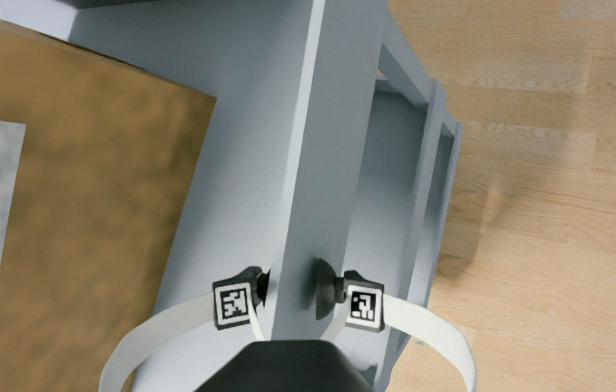

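Call:
move(blocking=false, r2={"base": {"translate_m": -0.170, "strafe_m": 0.193}, "joints": {"wrist_yaw_rad": -0.42}, "speeds": {"wrist_yaw_rad": 0.09}, "pace": "slow", "contact_limits": {"translate_m": 0.5}})

Call:
wait(seconds=5)

Call:
wait(seconds=0.6, cameras=["r2_wrist_camera", "r1_head_camera", "r2_head_camera"])

Scene clock: 379.40 s.
move: r2 moving
r1: as last shown
r1.base_tilt: forward=-1.6 right=+1.3
r1.lidar_m: 1.51 0.31 0.25 - 0.25 0.25 0.59 1.21 1.10 2.74 0.96 0.86
r1.motor_effort: lift_m=+19(20) arm_m=+4(4) wheel_0=-5(5) wheel_1=+1(2) wheel_2=+0(0)
r1.servo_current: wrist_yaw_rad=46(65) wrist_pitch_rad=46(46) wrist_roll_rad=52(65) gripper_m=33(46)
r1.wrist_depth_mm: - 134 247 - 387 239 178 / - 118 134 - 427 242 181 / - 119 158 - 397 244 183 / 110 135 194 - 402 246 183 / 212 - - - 404 246 185 / 219 1182 193 1205 187 248 185 / 227 759 759 788 370 206 185
r2.base_odometry: x=-2.792 y=-0.836 heading=+0.554
r2.turned_by_wheels: +0.000
r2.turned_by_imu: +0.000
r2.base_tilt: forward=-0.6 right=+0.1
r2.lidar_m: 0.58 2.86 2.60 1.03 0.86 1.00 1.60 2.03 2.15 2.18 2.70 0.58
r2.base_status: translate_m moving; strafe_m moving
r2.joint_positions: lift_m=+0.905 arm_m=+0.335 wrist_yaw_rad=-0.222 wrist_pitch_rad=+1.101 wrist_roll_rad=+1.567 gripper_m=-0.018
r2.joint_status: wrist_yaw_rad moving
r2.measured_speeds: translate_m=-0.033 strafe_m=+0.037 rotate_rad=+0.003 lift_m=+0.000 arm_m=+0.000 wrist_yaw_rad=-0.080 wrist_pitch_rad=+0.000 wrist_roll_rad=+0.000
r2.motor_effort: lift_m=+20(20) arm_m=-4(4) wheel_0=-15(18) wheel_1=+2(4) wheel_2=+8(8)
r2.servo_current: wrist_yaw_rad=91(91) wrist_pitch_rad=39(46) wrist_roll_rad=46(52) gripper_m=117(124)
r2.contact_limits: lift_m 0.15; translate_m 0.5
r2.hand_pose: x=+0.6140 y=-0.1140 z=+0.8259 quat_wxyz=(+0.559, +0.639, +0.302, -0.434) (m; r2's base frame)
r2.wrist_depth_mm: 229 - - 176 946 904 831 / 188 228 - 180 - 904 831 / 200 244 291 - - 904 842 / 211 258 306 - - 904 831 / 225 282 - - 530 917 831 / 240 287 183 191 180 917 842 / 254 293 - - - 904 842
pictures: none

Scene clock: 382.73 s.
earlier move: r2 done
r1.base_odometry: x=-1.971 y=-0.256 heading=-2.359
r1.turned_by_wheels: +0.000
r1.turned_by_imu: +0.000
r1.base_tilt: forward=-1.6 right=+1.3
r1.lidar_m: 1.37 0.31 0.25 - 0.25 0.26 0.55 1.20 1.11 2.72 0.69 0.63
r1.base_status: not commanded
r1.joint_positions: lift_m=+0.124 arm_m=+0.000 wrist_yaw_rad=+3.196 wrist_pitch_rad=+0.002 wrist_roll_rad=+0.000 gripper_m=+0.056
r1.joint_status: not commanded
r1.measured_speeds: all 0
r1.motor_effort: lift_m=+19(20) arm_m=+4(4) wheel_0=-4(5) wheel_1=+1(2) wheel_2=+0(0)
r1.servo_current: wrist_yaw_rad=46(78) wrist_pitch_rad=39(52) wrist_roll_rad=59(65) gripper_m=46(46)
r1.hand_pose: x=-0.1218 y=+0.0716 z=+0.3019 quat_wxyz=(-0.027, -0.001, +0.000, +1.000) (m; r1's base frame)
r1.wrist_depth_mm: - 134 245 - 384 238 179 / - 118 134 - 430 242 181 / - 119 158 - 394 244 183 / 110 135 193 - 399 245 184 / 211 - - - 407 247 185 / 219 1205 194 1205 187 248 185 / 226 759 750 788 370 206 185
r2.base_odometry: x=-3.026 y=-0.765 heading=+0.553
r2.turned_by_wheels: +0.000
r2.turned_by_imu: -0.002
r2.base_tilt: forward=-0.7 right=+0.1
r2.lidar_m: 0.56 2.73 2.48 0.80 0.62 0.73 1.44 1.73 2.23 2.27 1.10 0.46
r2.base_status: done
r2.joint_positions: lift_m=+0.905 arm_m=+0.335 wrist_yaw_rad=-0.421 wrist_pitch_rad=+1.102 wrist_roll_rad=+1.569 gripper_m=-0.018
r2.joint_status: all done
r2.measured_speeds: all 0
r2.motor_effort: lift_m=+20(20) arm_m=-4(4) wheel_0=-12(18) wheel_1=+2(5) wheel_2=+2(11)
r2.servo_current: wrist_yaw_rad=59(104) wrist_pitch_rad=46(46) wrist_roll_rad=33(59) gripper_m=124(130)
r2.contact_limits: lift_m 0.15; translate_m 0.5
r2.hand_pose: x=+0.5891 y=-0.1331 z=+0.8258 quat_wxyz=(+0.513, +0.666, +0.236, -0.488) (m; r2's base frame)
r2.wrist_depth_mm: 154 184 217 - - 219 842 / 170 204 251 - 163 878 842 / 191 227 286 - 169 891 842 / 220 272 - 172 - 891 831 / 256 312 - 183 854 931 831 / 294 319 180 199 178 904 842 / 359 - - - 991 917 842
wait: 3.33 of 5 s (r2 has come to rest)
pictures: none

Scene clock: 383.33 s.
r1.base_odometry: x=-1.971 y=-0.256 heading=-2.359
r1.turned_by_wheels: +0.000
r1.turned_by_imu: +0.000
r1.base_tilt: forward=-1.6 right=+1.3
r1.lidar_m: 1.37 0.31 0.25 - 0.25 0.25 0.56 1.18 1.11 2.72 0.69 0.61
r1.base_status: not commanded
r1.joint_positions: lift_m=+0.124 arm_m=+0.000 wrist_yaw_rad=+3.196 wrist_pitch_rad=+0.002 wrist_roll_rad=+0.000 gripper_m=+0.056
r1.joint_status: not commanded
r1.measured_speeds: all 0
r1.motor_effort: lift_m=+19(20) arm_m=+4(4) wheel_0=-4(5) wheel_1=+1(2) wheel_2=+0(0)
r1.servo_current: wrist_yaw_rad=59(78) wrist_pitch_rad=39(52) wrist_roll_rad=52(65) gripper_m=46(46)
r1.hand_pose: x=-0.1218 y=+0.0716 z=+0.3019 quat_wxyz=(-0.027, -0.001, +0.000, +1.000) (m; r1's base frame)
r1.wrist_depth_mm: - 134 246 - 384 238 179 / - 118 134 - 430 242 181 / - 119 158 - 397 244 183 / 110 135 194 - 399 245 185 / 211 - - - 402 247 185 / 220 1205 194 1182 188 248 186 / 225 750 768 788 373 206 185
r2.base_odometry: x=-3.026 y=-0.765 heading=+0.553
r2.turned_by_wheels: +0.000
r2.turned_by_imu: +0.000
r2.base_tilt: forward=-0.7 right=+0.1
r2.lidar_m: 0.58 2.74 2.48 0.80 0.64 0.71 1.41 1.74 2.26 2.28 1.11 0.47
r2.base_status: done
r2.joint_positions: lift_m=+0.905 arm_m=+0.335 wrist_yaw_rad=-0.421 wrist_pitch_rad=+1.102 wrist_roll_rad=+1.569 gripper_m=-0.018
r2.joint_status: all done
r2.measured_speeds: all 0
r2.motor_effort: lift_m=+20(20) arm_m=-4(4) wheel_0=-12(18) wheel_1=+2(5) wheel_2=+2(11)
r2.servo_current: wrist_yaw_rad=39(104) wrist_pitch_rad=46(46) wrist_roll_rad=46(59) gripper_m=124(130)
r2.contact_limits: lift_m 0.15; translate_m 0.5
r2.hand_pose: x=+0.5891 y=-0.1331 z=+0.8258 quat_wxyz=(+0.513, +0.666, +0.236, -0.488) (m; r2's base frame)
r2.wrist_depth_mm: 154 185 217 - - 219 842 / 170 204 251 - 161 866 831 / 190 226 286 - 169 891 842 / 219 272 - 172 - 878 842 / 254 312 - 183 854 904 831 / 296 320 181 199 178 904 842 / 362 - - - 991 904 842
wait: 0.60 s; at rest by 0.27 s
pictures: r1_head_camera, r2_head_camera, r2_wrist_camera
Images, in order (width x height): r1_head_camera 420x560, r2_head_camera 420x560, r2_wrist_camera 616x392.

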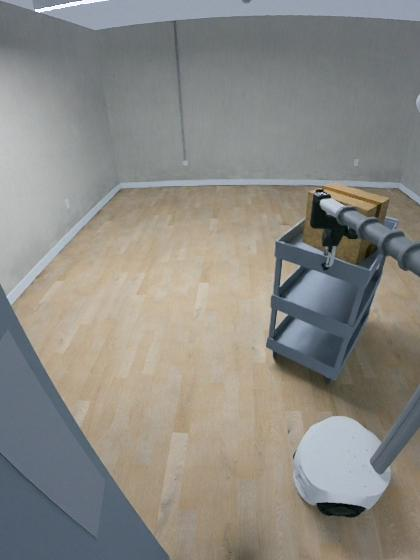

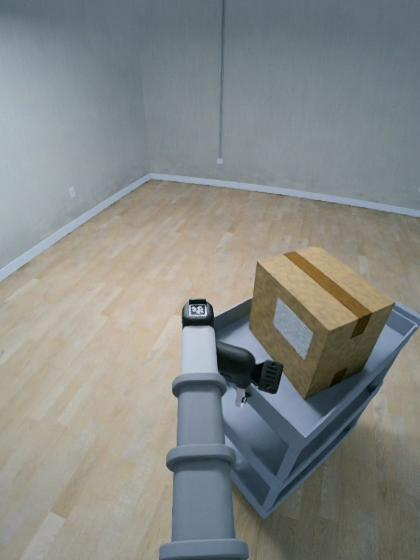

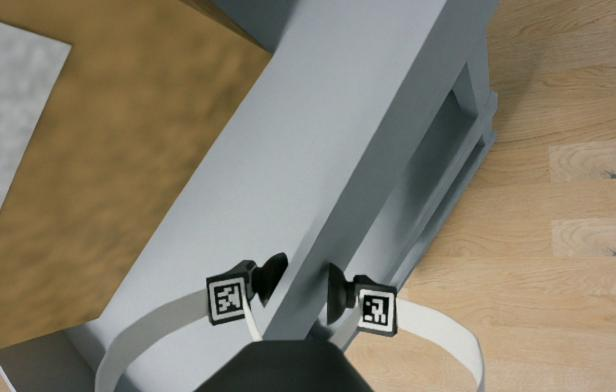

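Call:
move(blocking=false, r2={"base": {"rotate_rad": -0.12}, "pace": "slow", "contact_limits": {"rotate_rad": 0.5}})

Call:
wait(seconds=3)

Call:
wait(seconds=0.6, cameras=["r2_wrist_camera", "r1_head_camera"])

Scene clock: 393.37 s.
move: r2 moving
r1: as last shown
r1.lidar_m: 1.39 0.32 0.25 - 0.25 0.25 0.58 1.19 1.09 2.73 0.66 0.62
r1.motor_effort: lift_m=+20(20) arm_m=+4(4) wheel_0=-5(5) wheel_1=+1(2) wheel_2=+0(0)
r1.servo_current: wrist_yaw_rad=52(59) wrist_pitch_rad=46(52) wrist_roll_rad=39(65) gripper_m=39(46)
r1.wrist_depth_mm: - 134 247 - 387 237 179 / - 118 134 - 430 243 182 / - 119 158 - 397 244 183 / 110 135 195 - 402 244 184 / 211 - - - 407 246 185 / 219 1205 194 1182 188 247 185 / 226 759 750 788 370 206 185
r2.base_odometry: x=-3.026 y=-0.765 heading=+0.456
r2.turned_by_wheels: -0.098
r2.turned_by_imu: -0.094
r2.base_tilt: forward=-0.7 right=+0.0
r2.lidar_m: 0.53 2.90 2.48 0.82 0.63 0.65 1.43 1.64 2.26 2.25 2.65 0.47
r2.base_status: rotate_rad moving
r2.joint_positions: lift_m=+0.905 arm_m=+0.335 wrist_yaw_rad=-0.420 wrist_pitch_rad=+1.108 wrist_roll_rad=+1.569 gripper_m=-0.019
r2.joint_status: not commanded
r2.measured_speeds: translate_m=-0.001 strafe_m=+0.000 rotate_rad=-0.214 lift_m=+0.000 arm_m=+0.000 wrist_yaw_rad=+0.000 wrist_pitch_rad=+0.013 wrist_roll_rad=+0.000
r2.motor_effort: lift_m=+20(20) arm_m=+5(5) wheel_0=+19(19) wheel_1=+11(11) wheel_2=+16(16)
r2.servo_current: wrist_yaw_rad=46(59) wrist_pitch_rad=46(46) wrist_roll_rad=33(59) gripper_m=111(130)
r2.contact_limits: lift_m 0.15; rotate_rad 0.5
r2.hand_pose: x=+0.5877 y=-0.1323 z=+0.8250 quat_wxyz=(+0.511, +0.665, +0.239, -0.489) (m; r2's base frame)
r2.wrist_depth_mm: 147 178 - - 152 878 831 / 160 192 241 - 165 878 831 / 175 218 267 - - 891 842 / 197 247 290 - - 904 831 / 220 281 - 176 778 917 842 / 251 314 184 191 180 904 854 / 289 137 - - 976 891 842
pictures: none

Scene clock: 393.90 s.
earlier move: r2 done
r1.base_odometry: x=-1.971 y=-0.256 heading=-2.359
r1.turned_by_wheels: +0.000
r1.turned_by_imu: +0.000
r1.base_tilt: forward=-1.6 right=+1.3
r1.lidar_m: 1.39 0.30 0.25 - 0.25 0.25 0.60 1.18 1.09 2.75 0.64 0.62
r1.base_status: not commanded
r1.joint_positions: lift_m=+0.124 arm_m=+0.000 wrist_yaw_rad=+3.196 wrist_pitch_rad=+0.002 wrist_roll_rad=+0.000 gripper_m=+0.056
r1.joint_status: not commanded
r1.measured_speeds: all 0
r1.motor_effort: lift_m=+20(20) arm_m=+4(4) wheel_0=-5(5) wheel_1=+1(2) wheel_2=+0(0)
r1.servo_current: wrist_yaw_rad=52(65) wrist_pitch_rad=39(52) wrist_roll_rad=52(65) gripper_m=46(46)
r1.hand_pose: x=-0.1218 y=+0.0716 z=+0.3019 quat_wxyz=(-0.027, -0.001, +0.000, +1.000) (m; r1's base frame)
r1.wrist_depth_mm: - 134 245 - 384 238 179 / - 118 134 - 430 242 182 / - 119 157 - 397 244 183 / 110 135 193 - 397 245 185 / 211 - - - 404 248 185 / 219 1229 194 1182 187 249 186 / 226 759 759 788 373 206 185
r2.base_odometry: x=-3.026 y=-0.766 heading=+0.434
r2.turned_by_wheels: -0.022
r2.turned_by_imu: -0.021
r2.base_tilt: forward=-0.7 right=+0.1
r2.lidar_m: 0.58 2.91 2.49 0.84 0.64 0.63 1.45 1.60 2.25 2.25 2.63 0.49
r2.base_status: done
r2.joint_positions: lift_m=+0.905 arm_m=+0.335 wrist_yaw_rad=-0.422 wrist_pitch_rad=+1.108 wrist_roll_rad=+1.569 gripper_m=-0.019
r2.joint_status: not commanded
r2.measured_speeds: all 0
r2.motor_effort: lift_m=+19(20) arm_m=+6(6) wheel_0=+1(23) wheel_1=+2(11) wheel_2=-1(16)
r2.servo_current: wrist_yaw_rad=46(59) wrist_pitch_rad=39(46) wrist_roll_rad=46(59) gripper_m=98(130)
r2.contact_limits: lift_m 0.15; rotate_rad 0.5
r2.hand_pose: x=+0.5873 y=-0.1325 z=+0.8250 quat_wxyz=(+0.511, +0.665, +0.238, -0.490) (m; r2's base frame)
r2.wrist_depth_mm: 163 204 - - 174 904 831 / 172 211 260 - - 891 842 / 189 227 279 - - 866 831 / 202 254 - - - 891 854 / 220 281 - 180 778 904 842 / 243 301 186 201 179 917 842 / 268 314 - - 991 904 831
wait: 0.53 of 3 s (r2 has come to rest)
pictures: none

Scene clock: 394.50 s.
r1.base_odometry: x=-1.971 y=-0.256 heading=-2.359
r1.turned_by_wheels: +0.000
r1.turned_by_imu: +0.000
r1.base_tilt: forward=-1.6 right=+1.3
r1.lidar_m: 1.36 0.33 0.25 - 0.25 0.25 0.55 1.15 1.11 2.73 0.65 0.63
r1.base_status: not commanded
r1.joint_positions: lift_m=+0.124 arm_m=+0.000 wrist_yaw_rad=+3.196 wrist_pitch_rad=+0.002 wrist_roll_rad=+0.000 gripper_m=+0.056
r1.joint_status: not commanded
r1.measured_speeds: all 0
r1.motor_effort: lift_m=+19(20) arm_m=+4(4) wheel_0=-5(5) wheel_1=+1(2) wheel_2=+0(0)
r1.servo_current: wrist_yaw_rad=59(65) wrist_pitch_rad=39(52) wrist_roll_rad=52(65) gripper_m=39(46)
r1.hand_pose: x=-0.1218 y=+0.0716 z=+0.3019 quat_wxyz=(-0.027, -0.001, +0.000, +1.000) (m; r1's base frame)
r1.wrist_depth_mm: - 134 246 - 384 237 179 / - 118 134 - 430 242 181 / - 119 157 - 397 244 183 / 110 135 194 - 399 246 184 / 211 - - - 404 246 185 / 217 1205 194 1182 189 248 185 / 226 759 750 788 370 206 185
r2.base_odometry: x=-3.026 y=-0.766 heading=+0.434
r2.turned_by_wheels: +0.000
r2.turned_by_imu: +0.000
r2.base_tilt: forward=-0.7 right=+0.1
r2.lidar_m: 0.56 2.91 2.50 0.82 0.63 0.66 1.45 1.63 2.24 2.26 2.61 0.50
r2.base_status: done
r2.joint_positions: lift_m=+0.905 arm_m=+0.335 wrist_yaw_rad=-0.422 wrist_pitch_rad=+1.108 wrist_roll_rad=+1.569 gripper_m=-0.019
r2.joint_status: not commanded
r2.measured_speeds: all 0
r2.motor_effort: lift_m=+19(20) arm_m=+5(6) wheel_0=+1(23) wheel_1=+2(11) wheel_2=-1(16)
r2.servo_current: wrist_yaw_rad=52(59) wrist_pitch_rad=46(46) wrist_roll_rad=39(59) gripper_m=104(130)
r2.contact_limits: lift_m 0.15; rotate_rad 0.5
r2.hand_pose: x=+0.5873 y=-0.1325 z=+0.8250 quat_wxyz=(+0.511, +0.665, +0.238, -0.490) (m; r2's base frame)
r2.wrist_depth_mm: 164 203 - - 173 891 831 / 172 211 260 - - 904 842 / 189 228 279 - - 878 842 / 202 253 - - - 904 842 / 222 282 - 179 798 917 842 / 244 303 186 202 179 904 842 / 270 314 - - 991 904 831
wait: 0.60 s; at rest by 0.27 s
pictures: r1_head_camera, r2_wrist_camera
Images, in order (width x height): r1_head_camera 420x560, r2_wrist_camera 616x392.

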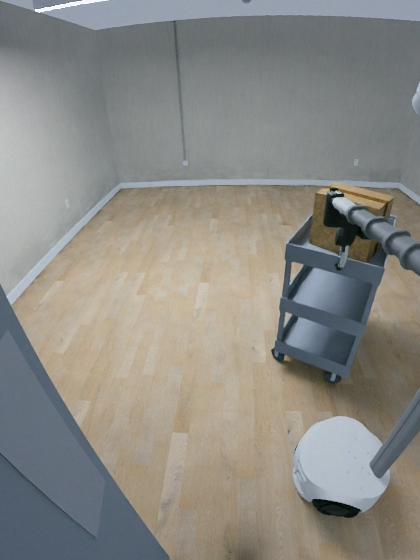

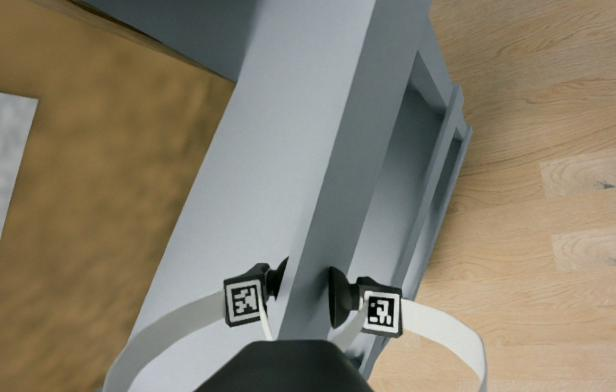

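Call:
move(blocking=false, r2={"base": {"translate_m": -0.195, "strafe_m": 0.042}, "pace": "slow", "contact_limits": {"translate_m": 0.5}})

Call:
wait(seconds=4)

Call:
wait(seconds=0.6, cameras=["r2_wrist_camera", "r1_head_camera", "r2_head_left_camera", "r2_head_right_camera"])

Scene clock: 414.93 s.
move: r2 moving
r1: as last shown
r1.lidar_m: 1.36 0.33 0.25 - 0.25 0.25 0.58 1.17 1.10 2.73 0.63 0.60
r1.motor_effort: lift_m=+19(20) arm_m=+4(4) wheel_0=-4(5) wheel_1=+1(2) wheel_2=+0(0)
r1.servo_current: wrist_yaw_rad=46(65) wrist_pitch_rad=39(46) wrist_roll_rad=39(59) gripper_m=46(46)
r1.wrist_depth_mm: - 134 246 - 382 238 179 / - 118 134 - 430 242 181 / - 119 158 - 394 244 183 / 110 135 195 - 399 246 185 / 211 - - - 404 247 185 / 218 1229 194 1182 188 247 185 / 225 759 750 809 370 206 185
r2.base_odometry: x=-3.038 y=-0.768 heading=+0.433
r2.turned_by_wheels: -0.001
r2.turned_by_imu: +0.000
r2.base_tilt: forward=-0.6 right=+0.1
r2.lidar_m: 0.57 2.90 2.49 0.82 0.60 0.67 1.44 1.62 2.25 2.26 2.63 0.52
r2.base_status: translate_m moving; strafe_m moving
r2.joint_positions: lift_m=+0.905 arm_m=+0.335 wrist_yaw_rad=-0.422 wrist_pitch_rad=+1.107 wrist_roll_rad=+1.569 gripper_m=-0.019
r2.joint_status: not commanded
r2.measured_speeds: translate_m=-0.049 strafe_m=+0.010 rotate_rad=-0.002 lift_m=+0.000 arm_m=+0.001 wrist_yaw_rad=+0.008 wrist_pitch_rad=-0.005 wrist_roll_rad=+0.000
r2.motor_effort: lift_m=+19(19) arm_m=+5(6) wheel_0=-10(11) wheel_1=-6(7) wheel_2=+10(10)
r2.servo_current: wrist_yaw_rad=46(59) wrist_pitch_rad=39(46) wrist_roll_rad=46(59) gripper_m=104(111)
r2.contact_limits: lift_m 0.15; translate_m 0.5
r2.hand_pose: x=+0.5877 y=-0.1325 z=+0.8251 quat_wxyz=(+0.511, +0.665, +0.238, -0.489) (m; r2's base frame)
r2.wrist_depth_mm: 167 223 - - 173 891 831 / 175 211 263 - - 891 831 / 191 228 282 - - 891 831 / 207 252 - - - 904 842 / 226 286 - 182 768 931 831 / 249 301 181 200 180 891 842 / 277 314 - - 976 904 831
pictures: none

Scene clock: 417.70 s.
earlier move: r2 done
r1.base_odometry: x=-1.971 y=-0.256 heading=-2.359
r1.turned_by_wheels: +0.000
r1.turned_by_imu: +0.000
r1.base_tilt: forward=-1.6 right=+1.3
r1.lidar_m: 1.22 0.31 0.25 - 0.25 0.25 0.62 1.18 1.11 2.73 0.46 0.47
r1.base_status: not commanded
r1.joint_positions: lift_m=+0.124 arm_m=+0.000 wrist_yaw_rad=+3.196 wrist_pitch_rad=+0.002 wrist_roll_rad=+0.000 gripper_m=+0.056
r1.joint_status: not commanded
r1.measured_speeds: all 0
r1.motor_effort: lift_m=+19(20) arm_m=+4(4) wheel_0=-5(5) wheel_1=+1(2) wheel_2=+0(0)
r1.servo_current: wrist_yaw_rad=52(72) wrist_pitch_rad=33(52) wrist_roll_rad=59(65) gripper_m=46(46)
r1.hand_pose: x=-0.1218 y=+0.0716 z=+0.3019 quat_wxyz=(-0.027, -0.001, +0.000, +1.000) (m; r1's base frame)
r1.wrist_depth_mm: - 134 246 - 384 239 179 / - 118 134 - 433 242 181 / - 119 158 - 394 243 183 / 110 135 195 - 399 246 184 / 211 - - - 404 247 185 / 218 1255 195 1182 187 247 185 / 225 741 750 788 373 206 185
r2.base_odometry: x=-3.220 y=-0.809 heading=+0.432
r2.turned_by_wheels: -0.001
r2.turned_by_imu: -0.003
r2.base_tilt: forward=-0.6 right=+0.1
r2.lidar_m: 0.58 2.93 2.50 0.67 0.48 0.61 1.24 1.40 2.26 2.24 2.60 0.52
r2.base_status: done
r2.joint_positions: lift_m=+0.905 arm_m=+0.335 wrist_yaw_rad=-0.421 wrist_pitch_rad=+1.103 wrist_roll_rad=+1.569 gripper_m=-0.019
r2.joint_status: not commanded
r2.measured_speeds: all 0
r2.motor_effort: lift_m=+20(20) arm_m=-4(6) wheel_0=-13(21) wheel_1=-8(12) wheel_2=-1(11)
r2.servo_current: wrist_yaw_rad=46(59) wrist_pitch_rad=33(46) wrist_roll_rad=52(59) gripper_m=104(111)
r2.contact_limits: lift_m 0.15; translate_m 0.5
r2.hand_pose: x=+0.5890 y=-0.1330 z=+0.8257 quat_wxyz=(+0.512, +0.666, +0.237, -0.488) (m; r2's base frame)
r2.wrist_depth_mm: 182 - - - 243 904 831 / 182 221 276 177 - 904 831 / 194 234 290 - - 904 831 / 208 254 - - - 891 842 / 223 282 - 185 549 931 854 / 241 290 183 201 179 904 842 / 258 293 - - 1008 904 842
wait: 2.77 of 4 s (r2 has come to rest)
pictures: none

Scene clock: 418.30 s.
r1.base_odometry: x=-1.971 y=-0.256 heading=-2.359
r1.turned_by_wheels: +0.000
r1.turned_by_imu: +0.000
r1.base_tilt: forward=-1.6 right=+1.3
r1.lidar_m: 1.19 0.29 0.25 - 0.25 0.26 0.57 1.18 1.10 2.71 0.49 0.48
r1.base_status: not commanded
r1.joint_positions: lift_m=+0.124 arm_m=+0.000 wrist_yaw_rad=+3.196 wrist_pitch_rad=+0.002 wrist_roll_rad=+0.000 gripper_m=+0.056
r1.joint_status: not commanded
r1.measured_speeds: all 0
r1.motor_effort: lift_m=+20(20) arm_m=+4(4) wheel_0=-4(5) wheel_1=+1(2) wheel_2=+0(0)
r1.servo_current: wrist_yaw_rad=46(72) wrist_pitch_rad=52(52) wrist_roll_rad=46(65) gripper_m=33(46)
r1.hand_pose: x=-0.1218 y=+0.0716 z=+0.3019 quat_wxyz=(-0.027, -0.001, +0.000, +1.000) (m; r1's base frame)
r1.wrist_depth_mm: - 134 245 - 384 239 179 / - 118 134 - 430 242 182 / - 119 157 - 399 244 183 / 110 135 194 - 399 246 185 / 211 - - - 402 247 185 / 220 1205 194 1182 187 248 186 / 227 759 759 798 370 207 185
r2.base_odometry: x=-3.220 y=-0.809 heading=+0.432
r2.turned_by_wheels: +0.000
r2.turned_by_imu: +0.000
r2.base_tilt: forward=-0.7 right=+0.1
r2.lidar_m: 0.60 2.94 2.50 0.66 0.48 0.63 1.23 1.38 2.26 2.24 2.61 0.52
r2.base_status: done
r2.joint_positions: lift_m=+0.905 arm_m=+0.335 wrist_yaw_rad=-0.421 wrist_pitch_rad=+1.103 wrist_roll_rad=+1.569 gripper_m=-0.019
r2.joint_status: not commanded
r2.measured_speeds: all 0
r2.motor_effort: lift_m=+20(20) arm_m=-3(6) wheel_0=-13(21) wheel_1=-7(12) wheel_2=-1(11)
r2.servo_current: wrist_yaw_rad=39(59) wrist_pitch_rad=39(46) wrist_roll_rad=46(59) gripper_m=111(111)
r2.contact_limits: lift_m 0.15; translate_m 0.5
r2.hand_pose: x=+0.5890 y=-0.1330 z=+0.8257 quat_wxyz=(+0.512, +0.666, +0.237, -0.488) (m; r2's base frame)
r2.wrist_depth_mm: 181 - - - 241 917 842 / 182 220 276 177 - 904 842 / 195 236 291 - - 917 831 / 208 254 - - - 891 842 / 224 283 - 185 549 917 842 / 240 290 183 198 180 904 854 / 259 293 - - 991 904 831
wait: 0.60 s; at rest by 0.27 s
pictures: r1_head_camera, r2_head_left_camera, r2_head_right_camera, r2_wrist_camera
Images, in order (width x height): r1_head_camera 420x560, r2_head_left_camera 420x672, r2_head_right_camera 420x672, r2_wrist_camera 616x392.

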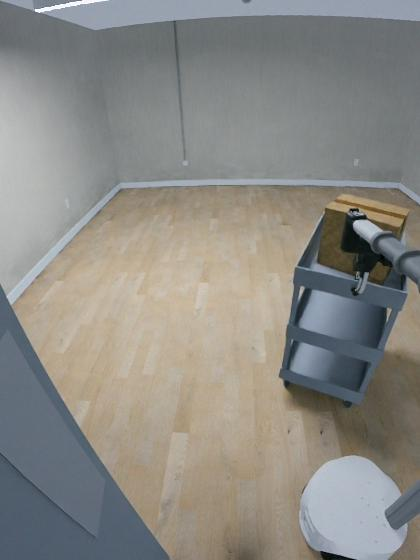

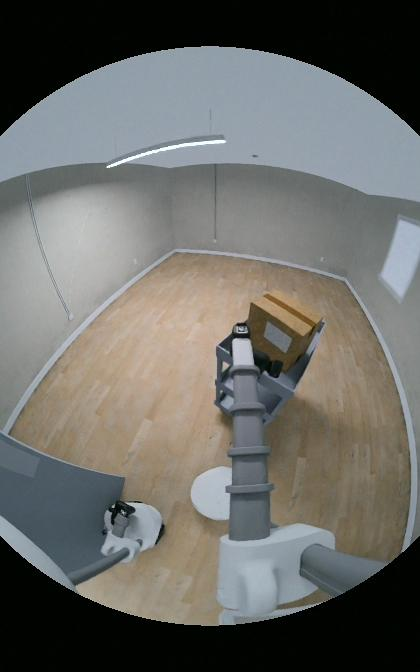

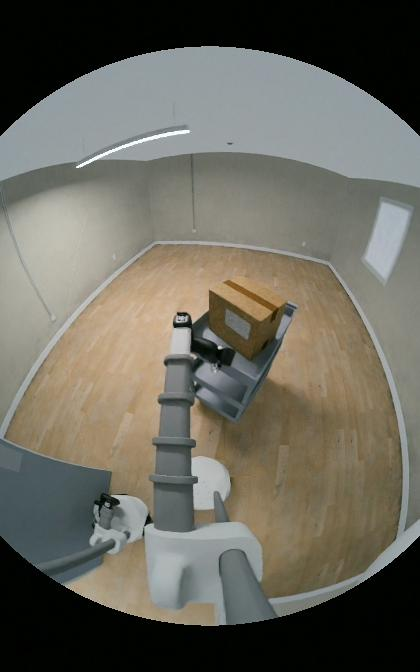

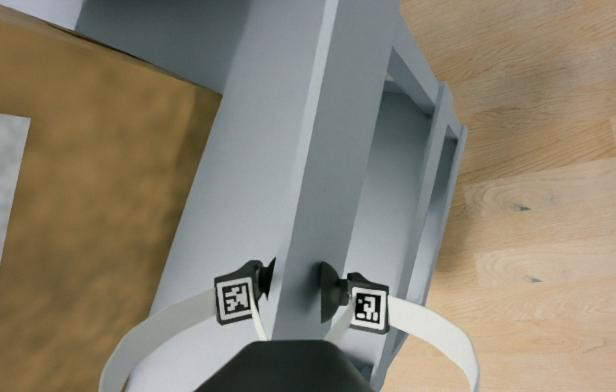

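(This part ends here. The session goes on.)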